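# Move the wooden block from bench onto cart floor

## Task

Pick the wooden block up from the bench and lay it flat on the floor of the cart, at the cart's handle end next to the profiles, keeping the drop flap open and leaving anything already in its goal state untouched. Finish with both grippers empty and clear of the cart, the robot upright and not tilted, and no part of the robot touching anything.

## Robot and tools

ROBOT. A Rainbow Robotics RB-Y1: a two-wheel differential base with two rear casters (0.58 m wide, 0.10 m ahead of and 0.57 m behind the drive axle; spinning in place sweeps a 0.58 m radius), a folding torso (squat, shift, pitch, yaw), a pan/tilt head and two 7-joint arms, each with a parallel gripper and a wrist camera in a case that juts sideways and can strike things. Cameras: head_camera (896x504), left_wrist_camera and right_wrist_camera (644x364).

FRAMES. Base frame: origin on the floor midway between the drive wheels, x forward, y to the left, z up, metres. The printed chest, left_hand and right_hand positions use it; a hand's point is midway between its finger pads, fingers along the hand's -z, closing along its x. Printed hand positions may be off, more so at long reach or under load. Odometry frame is the base frame as it stood at the scene's start; base_odometry counts wheel turns only (slip looks like travel), heading in rad, positive left.

move. Arguments other than cameras and blocking form one action. Allowed combos: base and/or joints (plus optional min_time_s or contact_limits); target alone or with min_time_s; or contact_limits alone. No action just reports state and images.
- base: a single object for the whole base, {"x_m_s", "turn_rad_s", "for_s"}. These are velocities, not a destination: x_m_s is forward speed in m/s (0, or 0.005 to 0.4 in magnitude, negative reverses), turn_rad_s is rate of turn in rad/s, positive to the left (0, or 0.02 to 1.509 in magnitude), for_s is seconds (0.1 to 5). Omitted velocity means 0. No sideways motion. Distance is roughly speed times for_s; ramps are 0.4 m/s² and 0.5 rad/s², so the base coasts up to 1 s (turns 3.1 s) after. If |x_m_s| + 0.27|turn_rad_s| exceeds 0.4, both are scaled down.
- joints: one flat object covering every part, keyed by joint name, each value an absolute target. Radians except grippers, which are the pad gap in metres (0 to 0.1). Ranges: torso_squat_rad 0 to 1.2 (bigger lowers a level chest), torso_shift_rad -0.3 to 0.6 (positive hips forward), torso_pitch_rad -0.2 to 1.4 (positive bows), torso_yaw_rad -1.5 to 1.5 (positive left; raise both arms outward 0.2 rad or more first). Shoulder pitch -2.356 to 2.356 (negative raises forward); left shoulder roll 0 to 3.141, right -3.141 to 0 (outward lifts); shoulder yaw -2.094 to 2.094; elbow -2.617 to 0.01 (negative bends); forearm roll -3.141 to 3.141; wrist pitch -1.57 to 1.919; hand roll -2.705 to 2.705; head_pan_rad -0.523 to 0.523; head_tilt_rad -0.35 to 1.57 (positive looks down). Torso combined limits: squat+shift <= 1.52; squat-shift+pitch <= 1.57; shift+0.5 pitch-0.4 squat <= 0.7; shift+0.3 pitch-0.5 squat <= 0.39, else "off_target".
- target: one hand per call, an absolute pose in the base frame: side ("left"/"right"), x, y, z in metres (-3 to 3), quat_wxyz as four numbers w, x, y, z in the printed form. It is turned into joint angles once, so the hand travels an arc that can bulge over 0.1 m on long moves; split big moves into short steps. Checked only against the robot body, not the scene.
- min_time_s: 0.1 to 8 s, slowest allowed duration for arm, head and torso motions.
- contact_limits: per gripper (left_gripper_m, right_gripper_m), current in mA, 200 to 672.5, persisting until changed; starts at 672.5. Lower means gentler grip.
- blocking: true (default) waits until everything rests; false returns within about 0.5 s. A target cannot start while another move runs.

wait(seconds 0 to 10) reports state; stop brakes all motions; zoom_image(camera, region [x0,y0,x1,y1] pixels, at most 504x504) magnifies the latest image; read_manual gives licence text; finished_scene(scene) ends the scene irreversibly, so only call it with the goal met.

RESULTS. "move" reads "done" or the worst status. Hand status: "reached" (within 10 mm and 2 degrees), "short" with the error, or "refused" with a reason. "off_target": joint rested away from target and may still push. "contact_stop" (torso only), "time_out", "limit_stop_at_<name>" (body guard or built-in limit) halt the whole torso or arm group. "joint command not followed"/"not_followed": arm collision check withheld targets. "torque_fault" and "limit_stop_at_motor_heat" freeze the robot for 10 s or 30-60 s. on_its_own lists uncommanded behaviour. lidar_m: 12 distances, 30-degree sectors counter-clockwise from straight ahead (4th left, 7th behind, 10th right), at 0.23 m height, "-" for none. wheel_motors_off = 1 when the wheels have cut out. motor_effort: wheel load percent, brackets peak; at rest above about 30 suggests pushing. Wrist force/torque and external joint torques hint at contact but carry offsets. "pictures" gives image order.

GRIPPING. To hold something, command an opening at least 0.005 m narrower than it; reporting "off_target" then is normal. Each arm handles about 3 kg.

AVOID. A refused call, or an uncommanded stop, cancels the rest of that reply's move, wait and finished_scene calls. The base does not stop on contact: wheels keep pushing, may cut out, or tip the robot if the body snags under furniture. Never let the arms strike or squeeze each other (fingers and camera cases included); keep shoulder rolls about 0.5 rad outward when both reach forward. Do not drop the block or release it while moving, slam, or press hard; avoid torque faults and overheating (don't hold stretched arms or push at unreachable poses). Keep weight near the drive wheels to avoid tipping forward. Thinking time lets the simulation run on. Finish upright, grippers open and away, nothing touched.

Each tool is called after "Call:" as a command line: name --argument value for each argument, lists and objects as JSON in quotes; but a table of rows of numbers goes row by row, as --pt "numbers of a row", without its own name.

## Session

Call:
move

Scene clock: 0.00 s.
Joint torques (N m): no reading
External joint torques (N m): no reading
Motor temperatures (°C): left_arm=[31 28 32 36 35 33 38] | right_arm=[34 31 32 30 36 36 34]
Wrist force (N): no reading
Wrist torque (N m): no reading
Wrist force, peak (N): no reading
base_odometry: x=+0.000 y=+0.000 heading=+0.000
lidar_m: 0.65 0.68 1.56 4.82 1.63 1.14 1.08 1.13 1.47 3.50 0.97 0.70
base_status: not commanded
joint_positions: torso_squat_rad=+0.350 torso_shift_rad=+0.000 torso_pitch_rad=+0.000 torso_yaw_rad=+0.000 left_shoulder_pitch_rad=+0.049 left_shoulder_roll_rad=+0.015 left_shoulder_yaw_rad=+0.041 left_elbow_rad=-0.149 left_forearm_roll_rad=+0.010 left_wrist_pitch_rad=-0.019 left_hand_roll_rad=+0.045 left_gripper_m=+0.099 right_shoulder_pitch_rad=-0.033 right_shoulder_roll_rad=-0.038 right_shoulder_yaw_rad=+0.024 right_elbow_rad=-0.125 right_forearm_roll_rad=-0.047 right_wrist_pitch_rad=+0.032 right_hand_roll_rad=-0.022 right_gripper_m=+0.099 head_pan_rad=+0.000 head_tilt_rad=+0.400
joint_status: not commanded
wheel_motors_off: 0
motor_effort: left_wheel=+0 right_wheel=+0
chest: x=-0.2280 y=+0.0001 z=+1.2475 quat_wxyz=(+1.000, +0.000, +0.000, +0.000) (m; base frame)
left_hand: x=-0.1861 y=+0.2354 z=+0.5638 quat_wxyz=(+0.997, +0.009, -0.062, +0.055) (m; base frame)
right_hand: x=-0.1506 y=-0.2464 z=+0.5666 quat_wxyz=(+0.998, -0.015, -0.063, -0.016) (m; base frame)
pictures: head_camera, left_wrist_camera, right_wrist_camera

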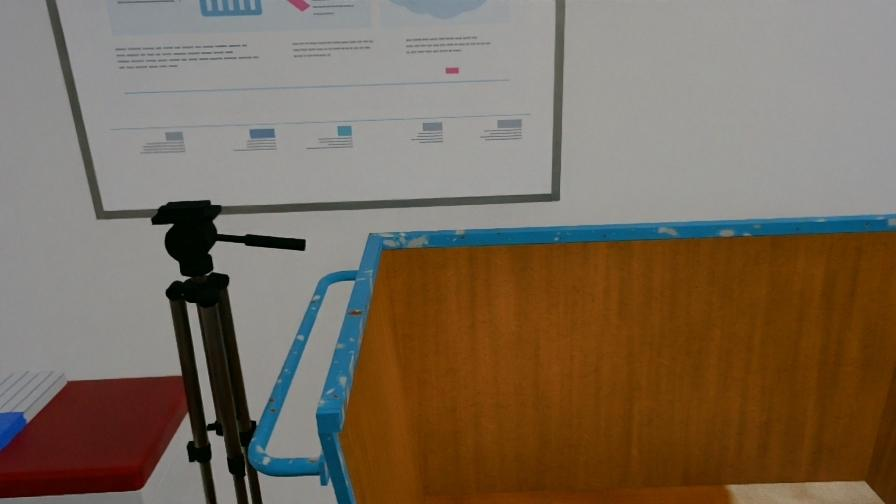

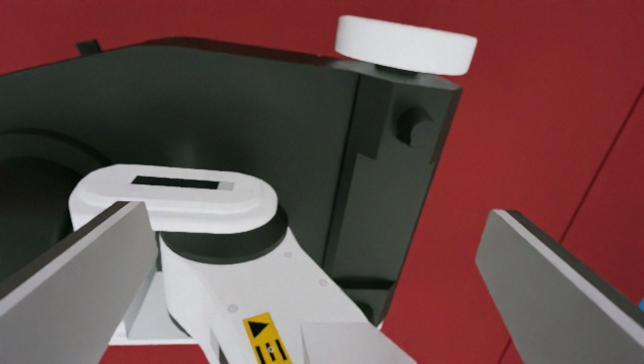

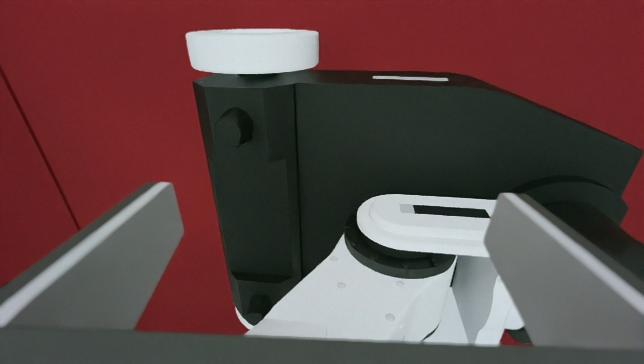

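Call:
move --joints '{"head_tilt_rad":0.75,"head_pan_rad":-0.3}' --cameras '["head_camera"]'

Call:
move --joints '{"head_tilt_rad":0.75,"head_pan_rad":0.5}' --cameras '["head_camera"]'

Call:
move --joints '{"head_tilt_rad":0.3,"head_pan_rad":0.5}' --cameras '["head_camera"]'

Call:
move --joints '{"head_tilt_rad":0.3,"head_pan_rad":-0.5}' --cameras '["head_camera"]'

Scene clock: 2.70 s.
Joint torques (N m): left_arm=[-0.59 -0.2 0.53 0.09 -0.11 -0.59 -0.01] | right_arm=[-2.38 -0.64 -0.33 0 -0.15 -0.27 -0.05]
External joint torques (N m): left_arm=[0.04 -0.86 0.49 0.07 -0.11 -0.24 0] | right_arm=[-0.12 0.85 -0.28 0.31 -0.19 0.02 -0.05]
Motor temperatures (°C): left_arm=[31 28 32 36 35 33 38] | right_arm=[34 31 32 30 36 36 34]
Wrist force (N): left_arm=[0.0 1.3 -7.4] | right_arm=[-2.0 1.1 -5.3]
Wrist torque (N m): left_arm=[-0.28 0.09 0.11] | right_arm=[-0.13 -0.12 -0.11]
Wrist force, peak (N): left_arm=[-0.2 1.9 -8.4] | right_arm=[-2.1 1.2 -5.4]
move: done
base_odometry: x=+0.000 y=+0.000 heading=+0.000
lidar_m: 0.65 0.69 1.55 4.82 1.63 1.14 1.07 1.12 1.47 3.51 0.98 0.70
base_status: not commanded
joint_positions: torso_squat_rad=+0.350 torso_shift_rad=+0.000 torso_pitch_rad=+0.000 torso_yaw_rad=+0.000 left_shoulder_pitch_rad=+0.049 left_shoulder_roll_rad=+0.015 left_shoulder_yaw_rad=+0.041 left_elbow_rad=-0.149 left_forearm_roll_rad=+0.010 left_wrist_pitch_rad=-0.019 left_hand_roll_rad=+0.045 left_gripper_m=+0.099 right_shoulder_pitch_rad=-0.033 right_shoulder_roll_rad=-0.038 right_shoulder_yaw_rad=+0.024 right_elbow_rad=-0.125 right_forearm_roll_rad=-0.047 right_wrist_pitch_rad=+0.032 right_hand_roll_rad=-0.022 right_gripper_m=+0.099 head_pan_rad=-0.300 head_tilt_rad=+0.750
joint_status: all done
wheel_motors_off: 0
motor_effort: left_wheel=+0(1) right_wheel=+0(2)
chest: x=-0.2280 y=+0.0001 z=+1.2475 quat_wxyz=(+1.000, +0.000, +0.000, +0.000) (m; base frame)
left_hand: x=-0.1861 y=+0.2354 z=+0.5638 quat_wxyz=(+0.997, +0.009, -0.062, +0.055) (m; base frame)
right_hand: x=-0.1506 y=-0.2464 z=+0.5666 quat_wxyz=(+0.998, -0.015, -0.063, -0.016) (m; base frame)
pictures: head_camera
camera_calibration:
head_camera: T_world_to_cam=[[-0.298078, -0.954025, -0.0313979, -0.0167932], [-0.602503, 0.213557, -0.769015, 1.0407], [0.740364, -0.210309, -0.63846, 1.02188], [0, 0, 0, 1]] pos_world=[-0.134542, -0.0233594, 1.45221]

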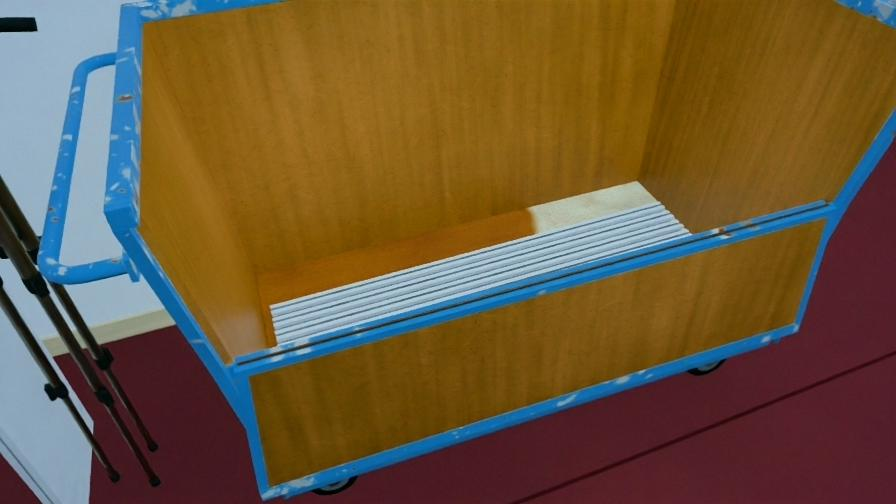

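Scene clock: 3.90 s.
Joint torques (N m): left_arm=[-1.01 -0.16 0.87 0.05 0 -0.64 -0.02] | right_arm=[-2.04 -0.85 -0.53 0.05 -0.19 -0.28 -0.06]
External joint torques (N m): left_arm=[-0.38 -0.82 0.83 0.04 -0.01 -0.29 -0.01] | right_arm=[0.22 0.64 -0.48 0.36 -0.23 0.01 -0.06]
Motor temperatures (°C): left_arm=[31 28 32 36 35 33 38] | right_arm=[34 31 32 30 36 36 34]
Wrist force (N): left_arm=[0.5 1.1 -7.8] | right_arm=[-1.7 0.7 -5.2]
Wrist torque (N m): left_arm=[-0.28 0.21 0.09] | right_arm=[-0.03 -0.03 -0.10]
Wrist force, peak (N): left_arm=[0.0 1.7 -8.5] | right_arm=[-1.6 1.5 -5.6]
move: done
base_odometry: x=+0.000 y=+0.000 heading=+0.000
lidar_m: 0.65 0.67 1.55 4.85 1.62 1.14 1.08 1.13 1.48 3.51 1.00 0.69
base_status: not commanded
joint_positions: torso_squat_rad=+0.350 torso_shift_rad=+0.000 torso_pitch_rad=+0.000 torso_yaw_rad=+0.000 left_shoulder_pitch_rad=+0.049 left_shoulder_roll_rad=+0.015 left_shoulder_yaw_rad=+0.041 left_elbow_rad=-0.149 left_forearm_roll_rad=+0.010 left_wrist_pitch_rad=-0.019 left_hand_roll_rad=+0.045 left_gripper_m=+0.099 right_shoulder_pitch_rad=-0.033 right_shoulder_roll_rad=-0.038 right_shoulder_yaw_rad=+0.024 right_elbow_rad=-0.125 right_forearm_roll_rad=-0.047 right_wrist_pitch_rad=+0.032 right_hand_roll_rad=-0.022 right_gripper_m=+0.099 head_pan_rad=+0.500 head_tilt_rad=+0.750
joint_status: all done
wheel_motors_off: 0
motor_effort: left_wheel=+1(1) right_wheel=-2(2)
chest: x=-0.2280 y=+0.0001 z=+1.2475 quat_wxyz=(+1.000, +0.000, +0.000, +0.000) (m; base frame)
left_hand: x=-0.1861 y=+0.2354 z=+0.5638 quat_wxyz=(+0.997, +0.009, -0.062, +0.055) (m; base frame)
right_hand: x=-0.1506 y=-0.2464 z=+0.5666 quat_wxyz=(+0.998, -0.015, -0.063, -0.016) (m; base frame)
pictures: head_camera
camera_calibration:
head_camera: T_world_to_cam=[[0.476648, -0.878535, -0.0313629, 0.142779], [-0.572985, -0.28342, -0.769, 1.04683], [0.666705, 0.384513, -0.638478, 1.00665], [0, 0, 0, 1]] pos_world=[-0.139374, 0.0350592, 1.45221]

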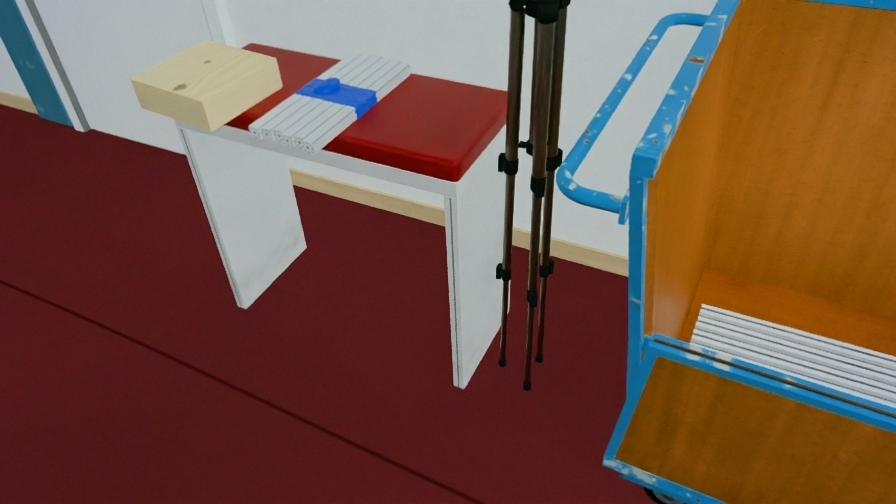

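Scene clock: 4.87 s.
Joint torques (N m): left_arm=[-0.82 -0.36 0.8 0.12 -0.17 -0.62 -0.03] | right_arm=[-2.46 -1.02 -0.71 0.06 -0.06 -0.23 -0.06]
External joint torques (N m): left_arm=[-0.19 -1.02 0.76 0.11 -0.17 -0.27 -0.02] | right_arm=[-0.2 0.47 -0.66 0.37 -0.09 0.06 -0.06]
Motor temperatures (°C): left_arm=[31 28 32 36 35 33 38] | right_arm=[34 31 32 30 36 36 34]
Wrist force (N): left_arm=[0.0 1.2 -7.5] | right_arm=[-1.7 1.5 -4.7]
Wrist torque (N m): left_arm=[-0.27 0.17 0.08] | right_arm=[-0.14 -0.05 -0.10]
Wrist force, peak (N): left_arm=[0.3 1.8 -8.5] | right_arm=[-2.0 1.0 -5.6]
move: done
base_odometry: x=+0.000 y=+0.000 heading=+0.000
lidar_m: 0.65 0.67 1.56 4.83 1.62 1.14 1.07 1.11 1.47 3.51 0.98 0.70
base_status: not commanded
joint_positions: torso_squat_rad=+0.350 torso_shift_rad=+0.000 torso_pitch_rad=+0.000 torso_yaw_rad=+0.000 left_shoulder_pitch_rad=+0.049 left_shoulder_roll_rad=+0.015 left_shoulder_yaw_rad=+0.041 left_elbow_rad=-0.149 left_forearm_roll_rad=+0.010 left_wrist_pitch_rad=-0.019 left_hand_roll_rad=+0.045 left_gripper_m=+0.099 right_shoulder_pitch_rad=-0.033 right_shoulder_roll_rad=-0.038 right_shoulder_yaw_rad=+0.024 right_elbow_rad=-0.125 right_forearm_roll_rad=-0.047 right_wrist_pitch_rad=+0.032 right_hand_roll_rad=-0.022 right_gripper_m=+0.099 head_pan_rad=+0.500 head_tilt_rad=+0.300
joint_status: all done
wheel_motors_off: 0
motor_effort: left_wheel=+1(1) right_wheel=-1(2)
chest: x=-0.2280 y=+0.0001 z=+1.2475 quat_wxyz=(+1.000, +0.000, +0.000, +0.000) (m; base frame)
left_hand: x=-0.1861 y=+0.2354 z=+0.5638 quat_wxyz=(+0.997, +0.009, -0.062, +0.055) (m; base frame)
right_hand: x=-0.1506 y=-0.2464 z=+0.5666 quat_wxyz=(+0.998, -0.015, -0.063, -0.016) (m; base frame)
pictures: head_camera
camera_calibration:
head_camera: T_world_to_cam=[[0.488907, -0.871838, -0.0294666, 0.142519], [-0.223679, -0.0926412, -0.97025, 1.41004], [0.843171, 0.480953, -0.240305, 0.466564], [0, 0, 0, 1]] pos_world=[-0.147675, 0.0304859, 1.48441]

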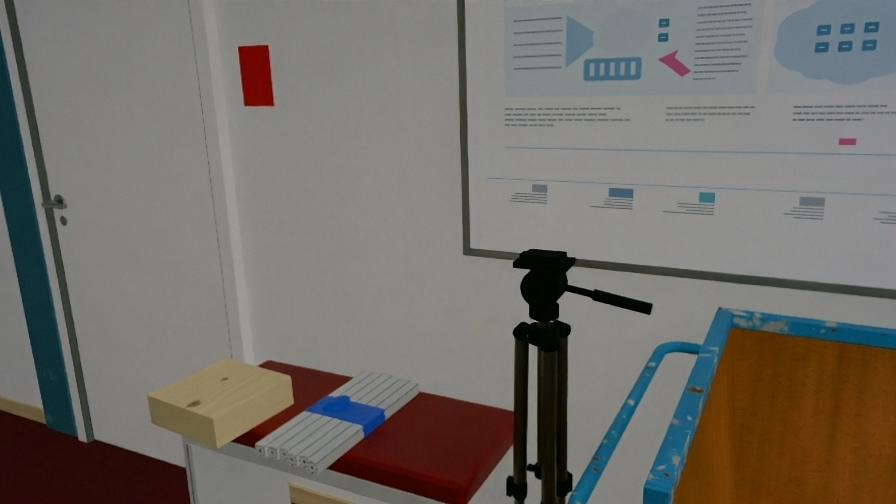

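Scene clock: 6.20 s.
Joint torques (N m): left_arm=[-0.91 -0.17 0.83 0.14 -0.08 -0.57 0.08] | right_arm=[-2.06 -0.9 -0.64 0.05 -0.06 -0.27 -0.05]
External joint torques (N m): left_arm=[-0.28 -0.83 0.79 0.12 -0.08 -0.22 0.09] | right_arm=[0.2 0.59 -0.59 0.36 -0.09 0.02 -0.06]
Motor temperatures (°C): left_arm=[31 28 32 36 35 33 38] | right_arm=[34 31 32 30 36 36 34]
Wrist force (N): left_arm=[-0.1 1.0 -7.4] | right_arm=[-2.0 0.8 -4.7]
Wrist torque (N m): left_arm=[-0.29 0.10 0.10] | right_arm=[-0.07 -0.08 -0.05]
Wrist force, peak (N): left_arm=[0.0 1.5 -8.4] | right_arm=[-1.8 1.2 -5.5]
move: done
base_odometry: x=+0.000 y=+0.000 heading=+0.000
lidar_m: 0.65 0.69 1.56 4.84 1.61 1.14 1.07 1.11 1.49 3.51 0.99 0.68
base_status: not commanded
joint_positions: torso_squat_rad=+0.350 torso_shift_rad=+0.000 torso_pitch_rad=+0.000 torso_yaw_rad=+0.000 left_shoulder_pitch_rad=+0.049 left_shoulder_roll_rad=+0.015 left_shoulder_yaw_rad=+0.041 left_elbow_rad=-0.149 left_forearm_roll_rad=+0.010 left_wrist_pitch_rad=-0.019 left_hand_roll_rad=+0.045 left_gripper_m=+0.099 right_shoulder_pitch_rad=-0.033 right_shoulder_roll_rad=-0.038 right_shoulder_yaw_rad=+0.024 right_elbow_rad=-0.125 right_forearm_roll_rad=-0.047 right_wrist_pitch_rad=+0.032 right_hand_roll_rad=-0.022 right_gripper_m=+0.099 head_pan_rad=-0.500 head_tilt_rad=+0.300
joint_status: all done
wheel_motors_off: 0
motor_effort: left_wheel=+1(1) right_wheel=-2(2)
chest: x=-0.2280 y=+0.0001 z=+1.2475 quat_wxyz=(+1.000, +0.000, +0.000, +0.000) (m; base frame)
left_hand: x=-0.1861 y=+0.2354 z=+0.5638 quat_wxyz=(+0.997, +0.009, -0.062, +0.055) (m; base frame)
right_hand: x=-0.1506 y=-0.2464 z=+0.5666 quat_wxyz=(+0.998, -0.015, -0.063, -0.016) (m; base frame)
pictures: head_camera
camera_calibration:
head_camera: T_world_to_cam=[[-0.46945, -0.882465, -0.0295375, -0.0547548], [-0.1987, 0.13818, -0.97027, 1.41516], [0.860311, -0.449625, -0.240215, 0.470137], [0, 0, 0, 1]] pos_world=[-0.148975, -0.032482, 1.48441]

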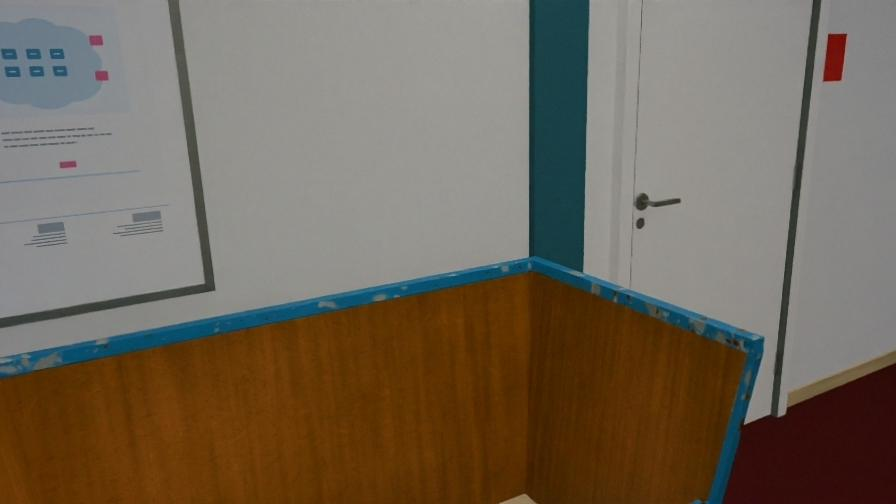

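Call:
move --joints '{"head_tilt_rad":0.75,"head_pan_rad":-0.3}' --cameras '["head_camera"]'

Call:
zoom_image --camera "head_camera" --region '[200, 150, 450, 400]'

Call:
zoom_image --camera "head_camera" --region '[450, 100, 750, 330]'

Scene clock: 11.40 s.
Joint torques (N m): left_arm=[-0.99 -0.44 0.72 0.22 -0.01 -0.58 -0.15] | right_arm=[-2.22 -1.01 -0.81 0.19 -0.16 -0.23 0.02]
External joint torques (N m): left_arm=[-0.36 -1.1 0.68 0.21 -0.01 -0.23 -0.14] | right_arm=[0.04 0.48 -0.76 0.5 -0.2 0.06 0.02]
Motor temperatures (°C): left_arm=[31 28 32 36 35 33 38] | right_arm=[34 31 32 30 36 36 34]
Wrist force (N): left_arm=[0.3 1.8 -6.6] | right_arm=[-1.8 0.9 -5.1]
Wrist torque (N m): left_arm=[-0.37 0.14 0.08] | right_arm=[-0.07 -0.05 -0.10]
Wrist force, peak (N): left_arm=[-0.4 1.4 -8.4] | right_arm=[-2.3 1.5 -5.3]
move: done
base_odometry: x=+0.000 y=+0.000 heading=+0.000
lidar_m: 0.65 0.68 1.56 4.83 1.63 1.13 1.07 1.12 1.47 3.51 0.99 0.70
base_status: not commanded
joint_positions: torso_squat_rad=+0.350 torso_shift_rad=+0.000 torso_pitch_rad=+0.000 torso_yaw_rad=+0.000 left_shoulder_pitch_rad=+0.049 left_shoulder_roll_rad=+0.015 left_shoulder_yaw_rad=+0.041 left_elbow_rad=-0.149 left_forearm_roll_rad=+0.010 left_wrist_pitch_rad=-0.019 left_hand_roll_rad=+0.045 left_gripper_m=+0.099 right_shoulder_pitch_rad=-0.033 right_shoulder_roll_rad=-0.038 right_shoulder_yaw_rad=+0.024 right_elbow_rad=-0.125 right_forearm_roll_rad=-0.047 right_wrist_pitch_rad=+0.032 right_hand_roll_rad=-0.022 right_gripper_m=+0.099 head_pan_rad=-0.300 head_tilt_rad=+0.750
joint_status: all done
wheel_motors_off: 0
motor_effort: left_wheel=+1(1) right_wheel=+1(2)
chest: x=-0.2280 y=+0.0001 z=+1.2475 quat_wxyz=(+1.000, +0.000, +0.000, +0.000) (m; base frame)
left_hand: x=-0.1861 y=+0.2354 z=+0.5638 quat_wxyz=(+0.997, +0.009, -0.062, +0.055) (m; base frame)
right_hand: x=-0.1506 y=-0.2464 z=+0.5666 quat_wxyz=(+0.998, -0.015, -0.063, -0.016) (m; base frame)
pictures: head_camera
camera_calibration:
head_camera: T_world_to_cam=[[-0.298186, -0.953993, -0.031338, -0.0168934], [-0.602525, 0.21359, -0.768988, 1.04066], [0.740303, -0.21042, -0.638494, 1.02192], [0, 0, 0, 1]] pos_world=[-0.134542, -0.023359, 1.45221]

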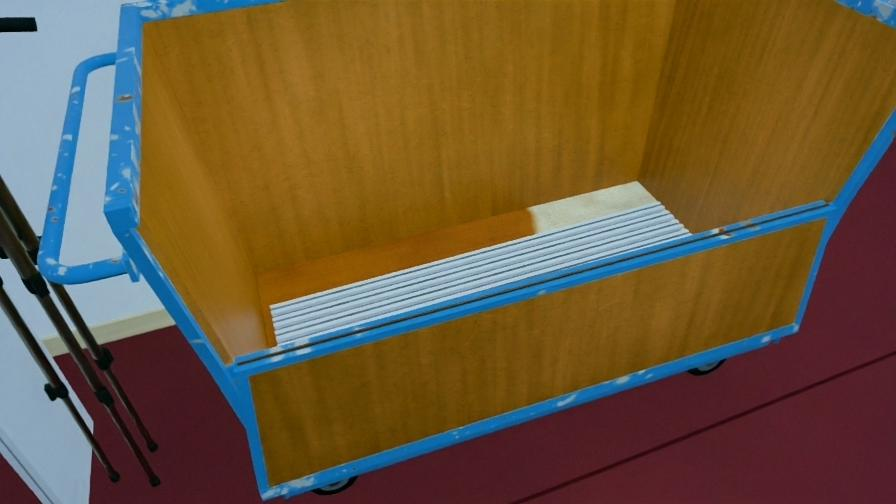

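Scaled by 2.016 from the camera's 896x504 image, which has a finer 1280x720 frame.

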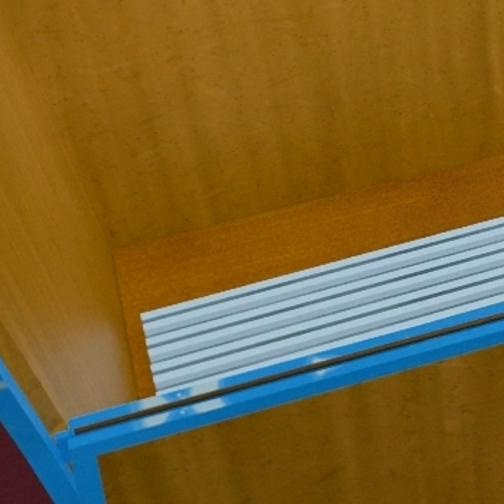

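Scaled by 1.680 from the camera's 896x504 image, which has a finer 1280x720 frame.

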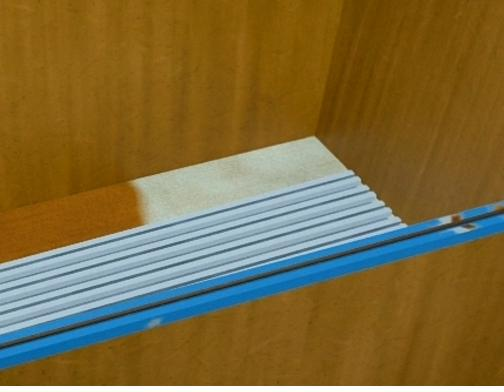

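Call:
move --joints '{"torso_squat_rad":0.02,"torso_pitch_rad":0.25,"head_tilt_rad":0.7,"head_pan_rad":0}' --cameras '["head_camera"]'

Call:
move --joints '{"torso_pitch_rad":0.25,"head_tilt_rad":0.6,"head_pan_rad":0.5}' --cameras '["head_camera"]'

Call:
zoom_image --camera "head_camera" --region '[100, 50, 400, 270]'

Scene clock: 25.00 s.
Joint torques (N m): left_arm=[5.24 -0.15 0.64 2.82 0.01 -0.04 -0.08] | right_arm=[4.78 -0.68 -0.59 2.81 -0.18 0.26 0.03]
External joint torques (N m): left_arm=[-0.97 -0.91 0.54 0.13 0.01 -0.18 -0.09] | right_arm=[0.29 0.7 -0.44 0.59 -0.16 0.07 0.03]
Motor temperatures (°C): left_arm=[31 28 32 36 35 33 38] | right_arm=[34 31 32 30 36 36 34]
Wrist force (N): left_arm=[1.3 0.8 -7.2] | right_arm=[-0.4 1.4 -4.9]
Wrist torque (N m): left_arm=[-0.28 0.16 0.06] | right_arm=[-0.13 0.02 -0.10]
Wrist force, peak (N): left_arm=[-0.5 0.9 -8.5] | right_arm=[-1.5 1.5 -5.5]
move: done
base_odometry: x=+0.000 y=+0.000 heading=+0.000
lidar_m: 0.65 0.69 1.56 4.83 1.62 1.13 1.08 1.11 1.48 3.52 0.97 0.69
base_status: not commanded
joint_positions: torso_squat_rad=+0.020 torso_shift_rad=+0.000 torso_pitch_rad=+0.250 torso_yaw_rad=+0.000 left_shoulder_pitch_rad=+0.049 left_shoulder_roll_rad=+0.015 left_shoulder_yaw_rad=+0.041 left_elbow_rad=-0.149 left_forearm_roll_rad=+0.010 left_wrist_pitch_rad=-0.019 left_hand_roll_rad=+0.045 left_gripper_m=+0.099 right_shoulder_pitch_rad=-0.033 right_shoulder_roll_rad=-0.038 right_shoulder_yaw_rad=+0.024 right_elbow_rad=-0.125 right_forearm_roll_rad=-0.047 right_wrist_pitch_rad=+0.032 right_hand_roll_rad=-0.022 right_gripper_m=+0.099 head_pan_rad=+0.000 head_tilt_rad=+0.700
joint_status: all done
wheel_motors_off: 0
motor_effort: left_wheel=+1(1) right_wheel=+0(3)
chest: x=-0.1513 y=+0.0001 z=+1.2802 quat_wxyz=(+0.992, +0.000, +0.125, +0.000) (m; base frame)
left_hand: x=-0.2801 y=+0.2354 z=+0.6074 quat_wxyz=(+0.996, +0.015, +0.063, +0.054) (m; base frame)
right_hand: x=-0.2449 y=-0.2464 z=+0.6013 quat_wxyz=(+0.998, -0.017, +0.062, -0.014) (m; base frame)
pictures: head_camera
camera_calibration:
head_camera: T_world_to_cam=[[-0.00905237, -0.999504, -0.0301618, 0.0427746], [-0.778904, 0.0259633, -0.626605, 0.909078], [0.627077, 0.0178209, -0.778753, 1.13922], [0, 0, 0, 1]] pos_world=[-0.00590399, -0.00115112, 1.45809]

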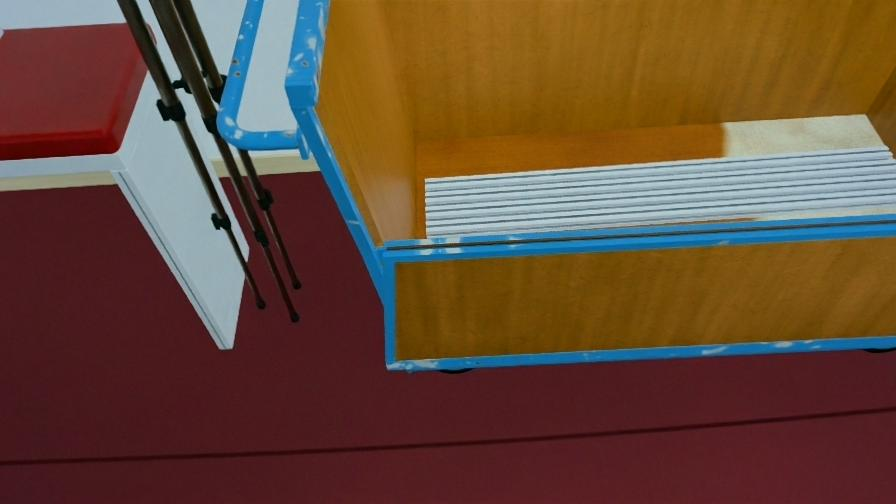

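Scene clock: 26.00 s.
Joint torques (N m): left_arm=[5.39 -0.15 1.03 2.88 -0.02 -0.17 0.03] | right_arm=[4.7 -0.83 -0.73 2.77 -0.17 0.28 -0.03]
External joint torques (N m): left_arm=[-0.82 -0.91 0.93 0.19 -0.02 -0.31 0.02] | right_arm=[0.2 0.55 -0.58 0.55 -0.15 0.1 -0.02]
Motor temperatures (°C): left_arm=[31 28 32 36 35 33 38] | right_arm=[34 31 32 30 36 36 34]
Wrist force (N): left_arm=[2.0 1.0 -7.5] | right_arm=[-0.3 1.3 -4.9]
Wrist torque (N m): left_arm=[-0.27 0.27 0.06] | right_arm=[-0.12 0.02 -0.09]
Wrist force, peak (N): left_arm=[2.0 1.1 -8.3] | right_arm=[-0.1 1.4 -5.5]
move: done
base_odometry: x=+0.000 y=+0.000 heading=+0.000
lidar_m: 0.65 0.68 1.56 4.83 1.63 1.15 1.07 1.12 1.49 3.51 0.98 0.70
base_status: not commanded
joint_positions: torso_squat_rad=+0.020 torso_shift_rad=+0.000 torso_pitch_rad=+0.250 torso_yaw_rad=+0.000 left_shoulder_pitch_rad=+0.049 left_shoulder_roll_rad=+0.015 left_shoulder_yaw_rad=+0.041 left_elbow_rad=-0.149 left_forearm_roll_rad=+0.010 left_wrist_pitch_rad=-0.019 left_hand_roll_rad=+0.045 left_gripper_m=+0.099 right_shoulder_pitch_rad=-0.033 right_shoulder_roll_rad=-0.038 right_shoulder_yaw_rad=+0.024 right_elbow_rad=-0.125 right_forearm_roll_rad=-0.047 right_wrist_pitch_rad=+0.032 right_hand_roll_rad=-0.022 right_gripper_m=+0.099 head_pan_rad=+0.500 head_tilt_rad=+0.600
joint_status: all done
wheel_motors_off: 0
motor_effort: left_wheel=+0(1) right_wheel=+0(2)
chest: x=-0.1513 y=+0.0001 z=+1.2802 quat_wxyz=(+0.992, +0.000, +0.125, +0.000) (m; base frame)
left_hand: x=-0.2801 y=+0.2354 z=+0.6074 quat_wxyz=(+0.996, +0.015, +0.063, +0.054) (m; base frame)
right_hand: x=-0.2449 y=-0.2464 z=+0.6013 quat_wxyz=(+0.998, -0.017, +0.062, -0.014) (m; base frame)
pictures: head_camera
camera_calibration:
head_camera: T_world_to_cam=[[0.457995, -0.876289, -0.149528, 0.255676], [-0.663305, -0.224883, -0.713761, 1.04646], [0.591834, 0.426082, -0.684242, 0.997577], [0, 0, 0, 1]] pos_world=[-0.013374, 0.0343293, 1.46774]

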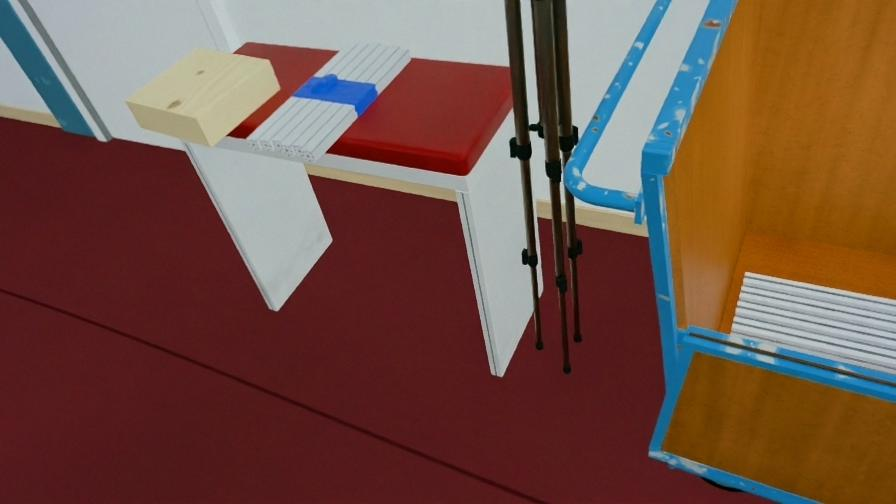

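Scaled by 1.680 from the camera's 896x504 image, which has a finer 1280x720 frame.

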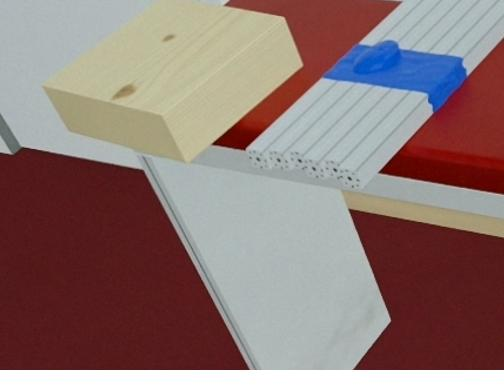

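Call:
move --base '{"x_m_s":0.2,"for_s":1.9}' --joints '{"torso_pitch_rad":0.25,"head_tilt_rad":0.9,"head_pan_rad":0.1}'

Call:
move --joints '{"torso_pitch_rad":0.4,"head_tilt_rad":0.9,"head_pan_rad":0.1}' --cameras '["head_camera"]'

Scene clock: 32.93 s.
Joint torques (N m): left_arm=[5.7 0.11 0.71 2.85 -0.13 -0.06 0] | right_arm=[4.83 -0.81 -0.66 2.89 -0.23 0.19 0.08]
External joint torques (N m): left_arm=[-0.51 -0.64 0.61 0.17 -0.13 -0.21 0] | right_arm=[0.34 0.57 -0.52 0.67 -0.2 0.01 0.08]
Motor temperatures (°C): left_arm=[31 28 32 36 35 33 38] | right_arm=[34 31 32 30 36 36 34]
Wrist force (N): left_arm=[2.1 1.2 -7.8] | right_arm=[0.1 0.7 -5.2]
Wrist torque (N m): left_arm=[-0.27 0.31 0.09] | right_arm=[-0.03 0.07 -0.07]
Wrist force, peak (N): left_arm=[0.9 0.9 -8.6] | right_arm=[-0.5 1.1 -5.6]
move: done
base_odometry: x=+0.380 y=+0.000 heading=+0.000
lidar_m: 0.26 0.27 0.76 3.58 2.20 1.55 1.46 1.50 1.99 4.74 0.42 0.29
base_status: done (sent for 1.9 of 1.9 s)
joint_positions: torso_squat_rad=+0.020 torso_shift_rad=+0.000 torso_pitch_rad=+0.250 torso_yaw_rad=+0.000 left_shoulder_pitch_rad=+0.049 left_shoulder_roll_rad=+0.015 left_shoulder_yaw_rad=+0.041 left_elbow_rad=-0.149 left_forearm_roll_rad=+0.010 left_wrist_pitch_rad=-0.019 left_hand_roll_rad=+0.045 left_gripper_m=+0.099 right_shoulder_pitch_rad=-0.033 right_shoulder_roll_rad=-0.038 right_shoulder_yaw_rad=+0.024 right_elbow_rad=-0.125 right_forearm_roll_rad=-0.047 right_wrist_pitch_rad=+0.032 right_hand_roll_rad=-0.022 right_gripper_m=+0.099 head_pan_rad=+0.100 head_tilt_rad=+0.900
joint_status: all done
wheel_motors_off: 0
motor_effort: left_wheel=+0(54) right_wheel=+0(26)
chest: x=-0.1514 y=+0.0001 z=+1.2802 quat_wxyz=(+0.992, +0.000, +0.125, +0.000) (m; base frame)
left_hand: x=-0.2800 y=+0.2354 z=+0.6074 quat_wxyz=(+0.996, +0.015, +0.063, +0.054) (m; base frame)
right_hand: x=-0.2448 y=-0.2464 z=+0.6013 quat_wxyz=(+0.998, -0.017, +0.062, -0.014) (m; base frame)
pictures: head_camera, left_wrist_camera, right_wrist_camera
camera_calibration:
head_camera: T_world_to_cam=[[0.0818159, -0.995264, -0.0524939, 0.0828168], [-0.886695, -0.0486399, -0.45979, 0.655409], [0.455059, 0.0841642, -0.886475, 1.28366], [0, 0, 0, 1]] pos_world=[-0.00976851, 0.00626555, 1.44363]
left_wrist_camera: T_world_to_cam=[[0.981951, 0.135544, -0.131913, 0.322567], [0.179139, -0.890272, 0.418719, 0.0344599], [-0.0606832, -0.434792, -0.898484, 0.703623], [0, 0, 0, 1]] pos_world=[-0.280219, 0.292886, 0.660315]
right_wrist_camera: T_world_to_cam=[[-0.995096, 0.00110765, 0.0989033, -0.304003], [0.0482747, 0.878189, 0.475872, -0.0308753], [-0.0863287, 0.478313, -0.873936, 0.694379], [0, 0, 0, 1]] pos_world=[-0.241077, -0.304679, 0.651602]

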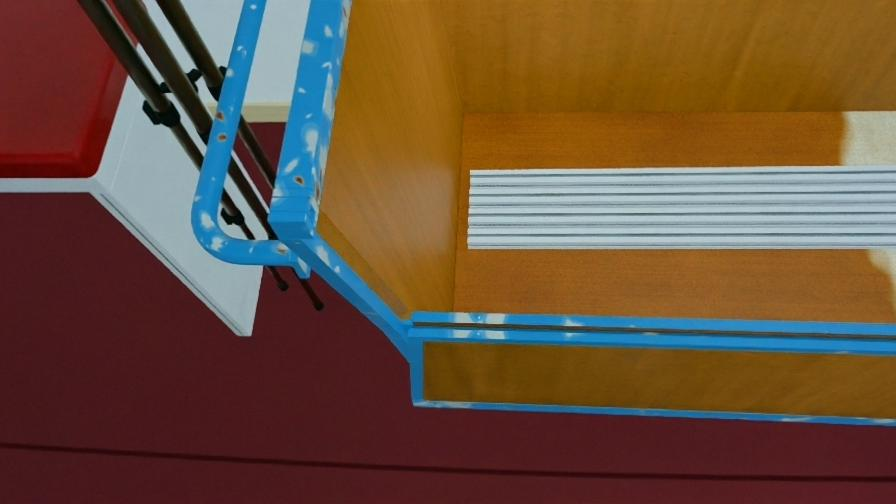

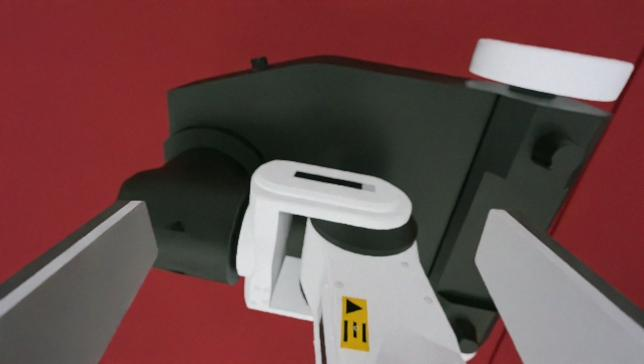

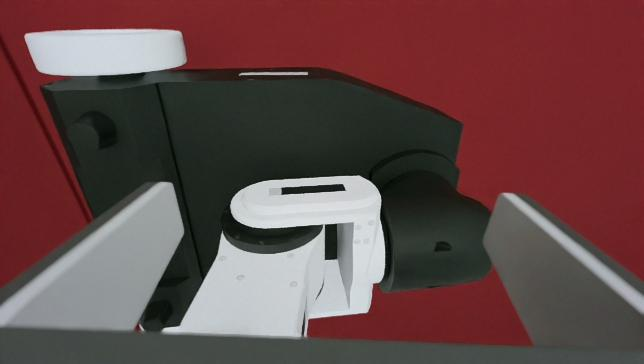

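Scene clock: 34.23 s.
Joint torques (N m): left_arm=[8.97 -0.29 0.74 4.56 -0.11 0.2 0] | right_arm=[9.07 -0.78 -1.1 4.56 0 0.49 -0.04]
External joint torques (N m): left_arm=[-1.18 -1.08 0.6 0.34 -0.11 -0.24 -0.02] | right_arm=[0.64 0.49 -0.91 0.88 0.06 0.03 -0.03]
Motor temperatures (°C): left_arm=[31 28 32 36 35 33 38] | right_arm=[34 31 32 30 36 36 34]
Wrist force (N): left_arm=[2.5 0.9 -7.6] | right_arm=[0.8 1.2 -4.8]
Wrist torque (N m): left_arm=[-0.26 0.28 0.04] | right_arm=[-0.09 0.11 -0.05]
Wrist force, peak (N): left_arm=[2.4 1.4 -8.0] | right_arm=[0.0 1.5 -5.4]
move: done
base_odometry: x=+0.380 y=+0.000 heading=+0.000
lidar_m: 0.27 0.28 0.74 3.60 2.21 1.53 1.44 1.51 2.00 4.74 0.41 0.29
base_status: not commanded
joint_positions: torso_squat_rad=+0.020 torso_shift_rad=+0.000 torso_pitch_rad=+0.400 torso_yaw_rad=+0.000 left_shoulder_pitch_rad=+0.049 left_shoulder_roll_rad=+0.015 left_shoulder_yaw_rad=+0.041 left_elbow_rad=-0.149 left_forearm_roll_rad=+0.010 left_wrist_pitch_rad=-0.019 left_hand_roll_rad=+0.045 left_gripper_m=+0.099 right_shoulder_pitch_rad=-0.033 right_shoulder_roll_rad=-0.038 right_shoulder_yaw_rad=+0.024 right_elbow_rad=-0.125 right_forearm_roll_rad=-0.047 right_wrist_pitch_rad=+0.032 right_hand_roll_rad=-0.022 right_gripper_m=+0.099 head_pan_rad=+0.100 head_tilt_rad=+0.900
joint_status: all done
wheel_motors_off: 0
motor_effort: left_wheel=+0(2) right_wheel=-2(2)
chest: x=-0.1075 y=+0.0001 z=+1.2654 quat_wxyz=(+0.980, +0.000, +0.199, +0.000) (m; base frame)
left_hand: x=-0.3352 y=+0.2354 z=+0.6194 quat_wxyz=(+0.989, +0.019, +0.138, +0.052) (m; base frame)
right_hand: x=-0.3012 y=-0.2464 z=+0.6081 quat_wxyz=(+0.990, -0.018, +0.137, -0.013) (m; base frame)
pictures: head_camera
camera_calibration:
head_camera: T_world_to_cam=[[0.0730198, -0.995272, -0.0640436, 0.092111], [-0.945432, -0.0486323, -0.322169, 0.507118], [0.317531, 0.0840736, -0.944513, 1.30923], [0, 0, 0, 1]] pos_world=[0.0569963, 0.00626579, 1.40587]

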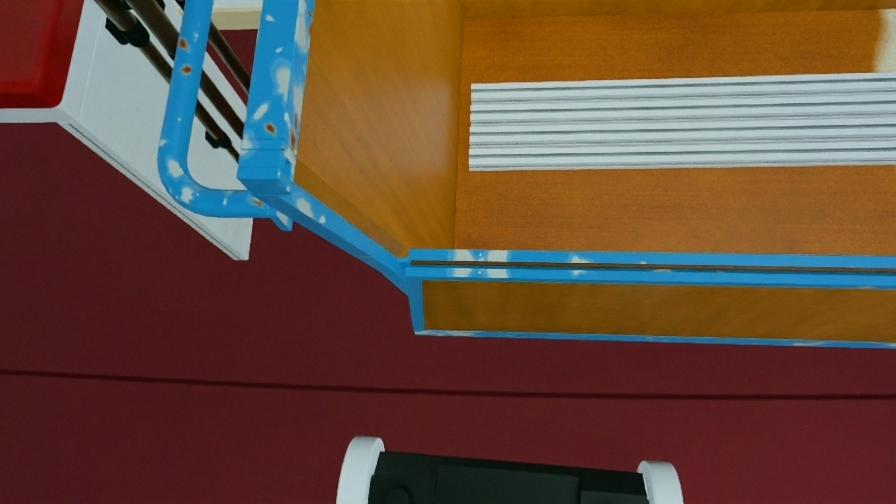

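Call:
move --base '{"x_m_s":-0.25,"for_s":2.0}' --joints '{"torso_pitch_rad":0.2,"head_tilt_rad":0.7,"head_pan_rad":0}' --cameras '[]'

Call:
move --base '{"turn_rad_s":0.5,"for_s":3.14}' --cameras '[]'

Call:
move --base '{"x_m_s":0.3,"for_s":4.33}' --cameras '[]'

Call:
move --base '{"turn_rad_s":-0.5,"for_s":3.14}'

Scene clock: 62.37 s.
Joint torques (N m): left_arm=[3.3 -0.37 1.01 2.27 -0.07 -0.25 0.01] | right_arm=[3.41 -0.85 -0.82 2.33 -0.24 0.09 0.03]
External joint torques (N m): left_arm=[-1.55 -1.11 0.92 0.11 -0.07 -0.29 0.01] | right_arm=[0.27 0.56 -0.69 0.62 -0.23 0 0.04]
Motor temperatures (°C): left_arm=[31 28 32 36 35 33 38] | right_arm=[34 31 32 30 36 36 34]
Wrist force (N): left_arm=[1.3 1.0 -7.6] | right_arm=[-0.6 1.1 -4.6]
Wrist torque (N m): left_arm=[-0.29 0.19 0.05] | right_arm=[-0.08 0.01 -0.10]
Wrist force, peak (N): left_arm=[1.2 1.7 -8.5] | right_arm=[1.2 1.3 -5.5]
move: done
base_odometry: x=-0.120 y=+0.000 heading=+0.000
lidar_m: 0.77 1.14 1.62 4.73 1.45 1.00 0.96 0.99 1.31 3.14 1.15 0.82
base_status: done (sent for 2 of 2 s)
joint_positions: torso_squat_rad=+0.020 torso_shift_rad=+0.000 torso_pitch_rad=+0.200 torso_yaw_rad=+0.000 left_shoulder_pitch_rad=+0.049 left_shoulder_roll_rad=+0.015 left_shoulder_yaw_rad=+0.041 left_elbow_rad=-0.149 left_forearm_roll_rad=+0.010 left_wrist_pitch_rad=-0.019 left_hand_roll_rad=+0.045 left_gripper_m=+0.099 right_shoulder_pitch_rad=-0.033 right_shoulder_roll_rad=-0.038 right_shoulder_yaw_rad=+0.024 right_elbow_rad=-0.125 right_forearm_roll_rad=-0.047 right_wrist_pitch_rad=+0.032 right_hand_roll_rad=-0.022 right_gripper_m=+0.099 head_pan_rad=+0.000 head_tilt_rad=+0.700
joint_status: all done
wheel_motors_off: 0
motor_effort: left_wheel=+1(25) right_wheel=+3(39)
chest: x=-0.1666 y=+0.0001 z=+1.2836 quat_wxyz=(+0.995, +0.000, +0.100, +0.000) (m; base frame)
left_hand: x=-0.2614 y=+0.2354 z=+0.6053 quat_wxyz=(+0.998, +0.014, +0.038, +0.054) (m; base frame)
right_hand: x=-0.2259 y=-0.2464 z=+0.6009 quat_wxyz=(+0.999, -0.017, +0.037, -0.015) (m; base frame)
pictures: none
No camera images: "cameras" was empty.

Scene clock: 66.83 s.
Joint torques (N m): left_arm=[3.61 0.04 0.82 2.32 0.1 -0.21 0.03] | right_arm=[3.26 -0.72 -0.76 2.19 -0.09 0.24 -0.15]
External joint torques (N m): left_arm=[-1.24 -0.71 0.72 0.16 0.1 -0.26 0.03] | right_arm=[0.12 0.69 -0.64 0.47 -0.08 0.15 -0.15]
Motor temperatures (°C): left_arm=[31 28 32 36 35 33 38] | right_arm=[34 31 32 30 36 36 34]
Wrist force (N): left_arm=[1.5 0.7 -8.0] | right_arm=[-0.2 0.7 -4.9]
Wrist torque (N m): left_arm=[-0.24 0.26 0.03] | right_arm=[-0.05 0.06 -0.11]
Wrist force, peak (N): left_arm=[1.9 1.3 -8.4] | right_arm=[-0.4 0.8 -5.8]
move: done
base_odometry: x=-0.120 y=+0.000 heading=+1.566
lidar_m: 4.61 1.45 1.00 0.95 0.99 1.29 3.17 1.20 0.85 0.80 1.12 1.62
base_status: done (sent for 3.13 of 3.13 s)
joint_positions: torso_squat_rad=+0.020 torso_shift_rad=+0.000 torso_pitch_rad=+0.200 torso_yaw_rad=+0.000 left_shoulder_pitch_rad=+0.049 left_shoulder_roll_rad=+0.015 left_shoulder_yaw_rad=+0.041 left_elbow_rad=-0.149 left_forearm_roll_rad=+0.010 left_wrist_pitch_rad=-0.019 left_hand_roll_rad=+0.045 left_gripper_m=+0.099 right_shoulder_pitch_rad=-0.033 right_shoulder_roll_rad=-0.038 right_shoulder_yaw_rad=+0.024 right_elbow_rad=-0.125 right_forearm_roll_rad=-0.047 right_wrist_pitch_rad=+0.032 right_hand_roll_rad=-0.022 right_gripper_m=+0.099 head_pan_rad=+0.000 head_tilt_rad=+0.700
joint_status: not commanded
wheel_motors_off: 0
motor_effort: left_wheel=+5(44) right_wheel=+22(53)
chest: x=-0.1666 y=+0.0001 z=+1.2836 quat_wxyz=(+0.995, +0.000, +0.100, +0.000) (m; base frame)
left_hand: x=-0.2614 y=+0.2354 z=+0.6053 quat_wxyz=(+0.998, +0.014, +0.038, +0.054) (m; base frame)
right_hand: x=-0.2259 y=-0.2464 z=+0.6009 quat_wxyz=(+0.999, -0.017, +0.037, -0.015) (m; base frame)
pictures: none
No camera images: "cameras" was empty.

Scene clock: 72.30 s.
Joint torques (N m): left_arm=[4.77 -0.37 0.68 2.42 -0.1 -0.18 -0.03] | right_arm=[3.51 -0.69 -0.98 2.37 -0.12 0.16 0.01]
External joint torques (N m): left_arm=[-0.09 -1.1 0.59 0.26 -0.11 -0.23 -0.03] | right_arm=[0.37 0.72 -0.86 0.65 -0.11 0.07 0.02]
Motor temperatures (°C): left_arm=[31 28 32 36 35 33 38] | right_arm=[34 30 32 30 36 36 34]
Wrist force (N): left_arm=[1.5 1.3 -7.2] | right_arm=[-0.9 1.2 -4.7]
Wrist torque (N m): left_arm=[-0.30 0.26 0.05] | right_arm=[-0.09 -0.05 -0.05]
Wrist force, peak (N): left_arm=[1.1 1.1 -8.4] | right_arm=[-0.1 1.1 -5.6]
move: done
base_odometry: x=-0.115 y=+1.300 heading=+1.567
lidar_m: 4.32 1.53 1.07 1.00 1.04 1.38 3.40 1.38 1.18 0.93 1.54 2.03
base_status: done (sent for 4.33 of 4.33 s)
joint_positions: torso_squat_rad=+0.020 torso_shift_rad=+0.000 torso_pitch_rad=+0.200 torso_yaw_rad=+0.000 left_shoulder_pitch_rad=+0.049 left_shoulder_roll_rad=+0.015 left_shoulder_yaw_rad=+0.041 left_elbow_rad=-0.149 left_forearm_roll_rad=+0.010 left_wrist_pitch_rad=-0.019 left_hand_roll_rad=+0.045 left_gripper_m=+0.099 right_shoulder_pitch_rad=-0.033 right_shoulder_roll_rad=-0.038 right_shoulder_yaw_rad=+0.024 right_elbow_rad=-0.125 right_forearm_roll_rad=-0.047 right_wrist_pitch_rad=+0.032 right_hand_roll_rad=-0.022 right_gripper_m=+0.099 head_pan_rad=+0.000 head_tilt_rad=+0.700
joint_status: not commanded
wheel_motors_off: 0
motor_effort: left_wheel=+18(48) right_wheel=-16(48)
chest: x=-0.1665 y=+0.0001 z=+1.2836 quat_wxyz=(+0.995, +0.000, +0.100, +0.000) (m; base frame)
left_hand: x=-0.2613 y=+0.2354 z=+0.6053 quat_wxyz=(+0.998, +0.014, +0.038, +0.054) (m; base frame)
right_hand: x=-0.2258 y=-0.2464 z=+0.6009 quat_wxyz=(+0.999, -0.017, +0.037, -0.015) (m; base frame)
pictures: none
No camera images: "cameras" was empty.

Scene clock: 76.77 s.
Joint torques (N m): left_arm=[4.36 -0.13 0.79 2.18 -0.03 -0.22 -0.12] | right_arm=[3.73 -0.99 -0.81 2.38 -0.25 0.23 -0.02]
External joint torques (N m): left_arm=[-0.5 -0.87 0.7 0.02 -0.03 -0.26 -0.13] | right_arm=[0.58 0.42 -0.69 0.66 -0.24 0.14 -0.01]
Motor temperatures (°C): left_arm=[31 28 32 36 35 33 38] | right_arm=[34 30 32 30 36 36 34]
Wrist force (N): left_arm=[1.1 1.3 -7.3] | right_arm=[-0.9 1.2 -5.2]
Wrist torque (N m): left_arm=[-0.33 0.16 0.04] | right_arm=[-0.11 -0.04 -0.11]
Wrist force, peak (N): left_arm=[1.7 1.0 -8.8] | right_arm=[-0.9 1.8 -5.4]
move: done
base_odometry: x=-0.115 y=+1.300 heading=+0.001
lidar_m: 0.92 1.55 2.01 4.32 1.54 1.07 1.01 1.07 1.39 3.34 1.38 1.17
base_status: done (sent for 3.13 of 3.13 s)
joint_positions: torso_squat_rad=+0.020 torso_shift_rad=+0.000 torso_pitch_rad=+0.200 torso_yaw_rad=+0.000 left_shoulder_pitch_rad=+0.049 left_shoulder_roll_rad=+0.015 left_shoulder_yaw_rad=+0.041 left_elbow_rad=-0.149 left_forearm_roll_rad=+0.010 left_wrist_pitch_rad=-0.019 left_hand_roll_rad=+0.045 left_gripper_m=+0.099 right_shoulder_pitch_rad=-0.033 right_shoulder_roll_rad=-0.038 right_shoulder_yaw_rad=+0.024 right_elbow_rad=-0.125 right_forearm_roll_rad=-0.047 right_wrist_pitch_rad=+0.032 right_hand_roll_rad=-0.022 right_gripper_m=+0.099 head_pan_rad=+0.000 head_tilt_rad=+0.700
joint_status: not commanded
wheel_motors_off: 0
motor_effort: left_wheel=+22(45) right_wheel=+5(50)
chest: x=-0.1665 y=+0.0001 z=+1.2836 quat_wxyz=(+0.995, +0.000, +0.100, +0.000) (m; base frame)
left_hand: x=-0.2613 y=+0.2354 z=+0.6053 quat_wxyz=(+0.998, +0.014, +0.038, +0.054) (m; base frame)
right_hand: x=-0.2258 y=-0.2464 z=+0.6009 quat_wxyz=(+0.999, -0.017, +0.037, -0.015) (m; base frame)
pictures: head_camera, left_wrist_camera, right_wrist_camera
camera_calibration:
head_camera: T_world_to_cam=[[-0.00752782, -0.999504, -0.0305758, 0.0434294], [-0.74653, 0.0259608, -0.664845, 0.954014], [0.665309, 0.0178209, -0.746355, 1.11622], [0, 0, 0, 1]] pos_world=[-0.0301036, -0.00125113, 1.46869]
left_wrist_camera: T_world_to_cam=[[0.987323, 0.135483, -0.0826898, 0.275575], [0.157939, -0.890331, 0.427043, 0.0214654], [-0.0157643, -0.434689, -0.900442, 0.715708], [0, 0, 0, 1]] pos_world=[-0.264189, 0.292886, 0.658075]
right_wrist_camera: T_world_to_cam=[[-0.998799, 0.00114327, 0.0489893, -0.255972], [0.0244393, 0.878141, 0.477777, -0.0381425], [-0.0424733, 0.4784, -0.877114, 0.707496], [0, 0, 0, 1]] pos_world=[-0.224683, -0.304679, 0.651318]

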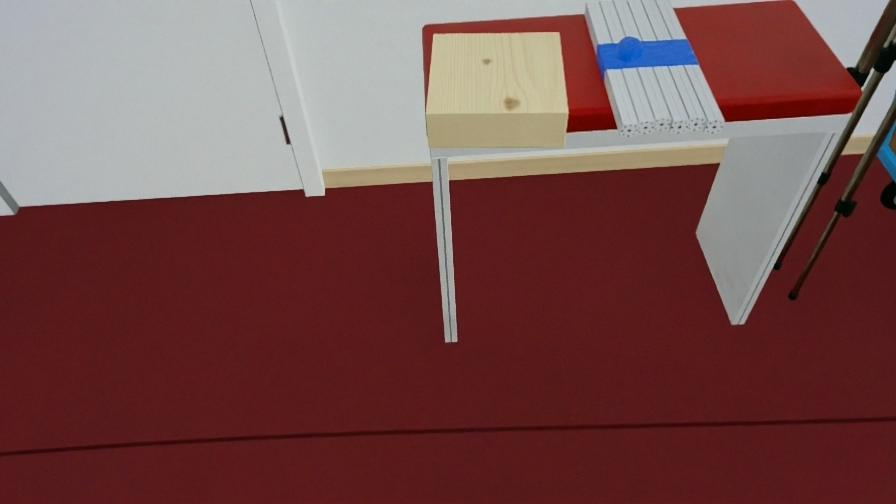

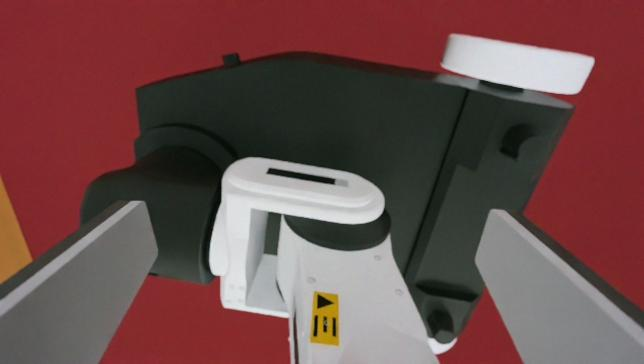

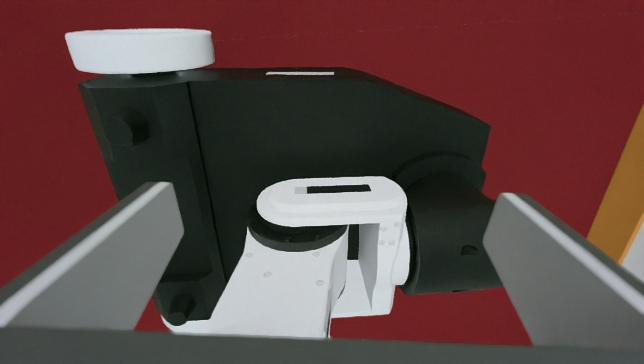

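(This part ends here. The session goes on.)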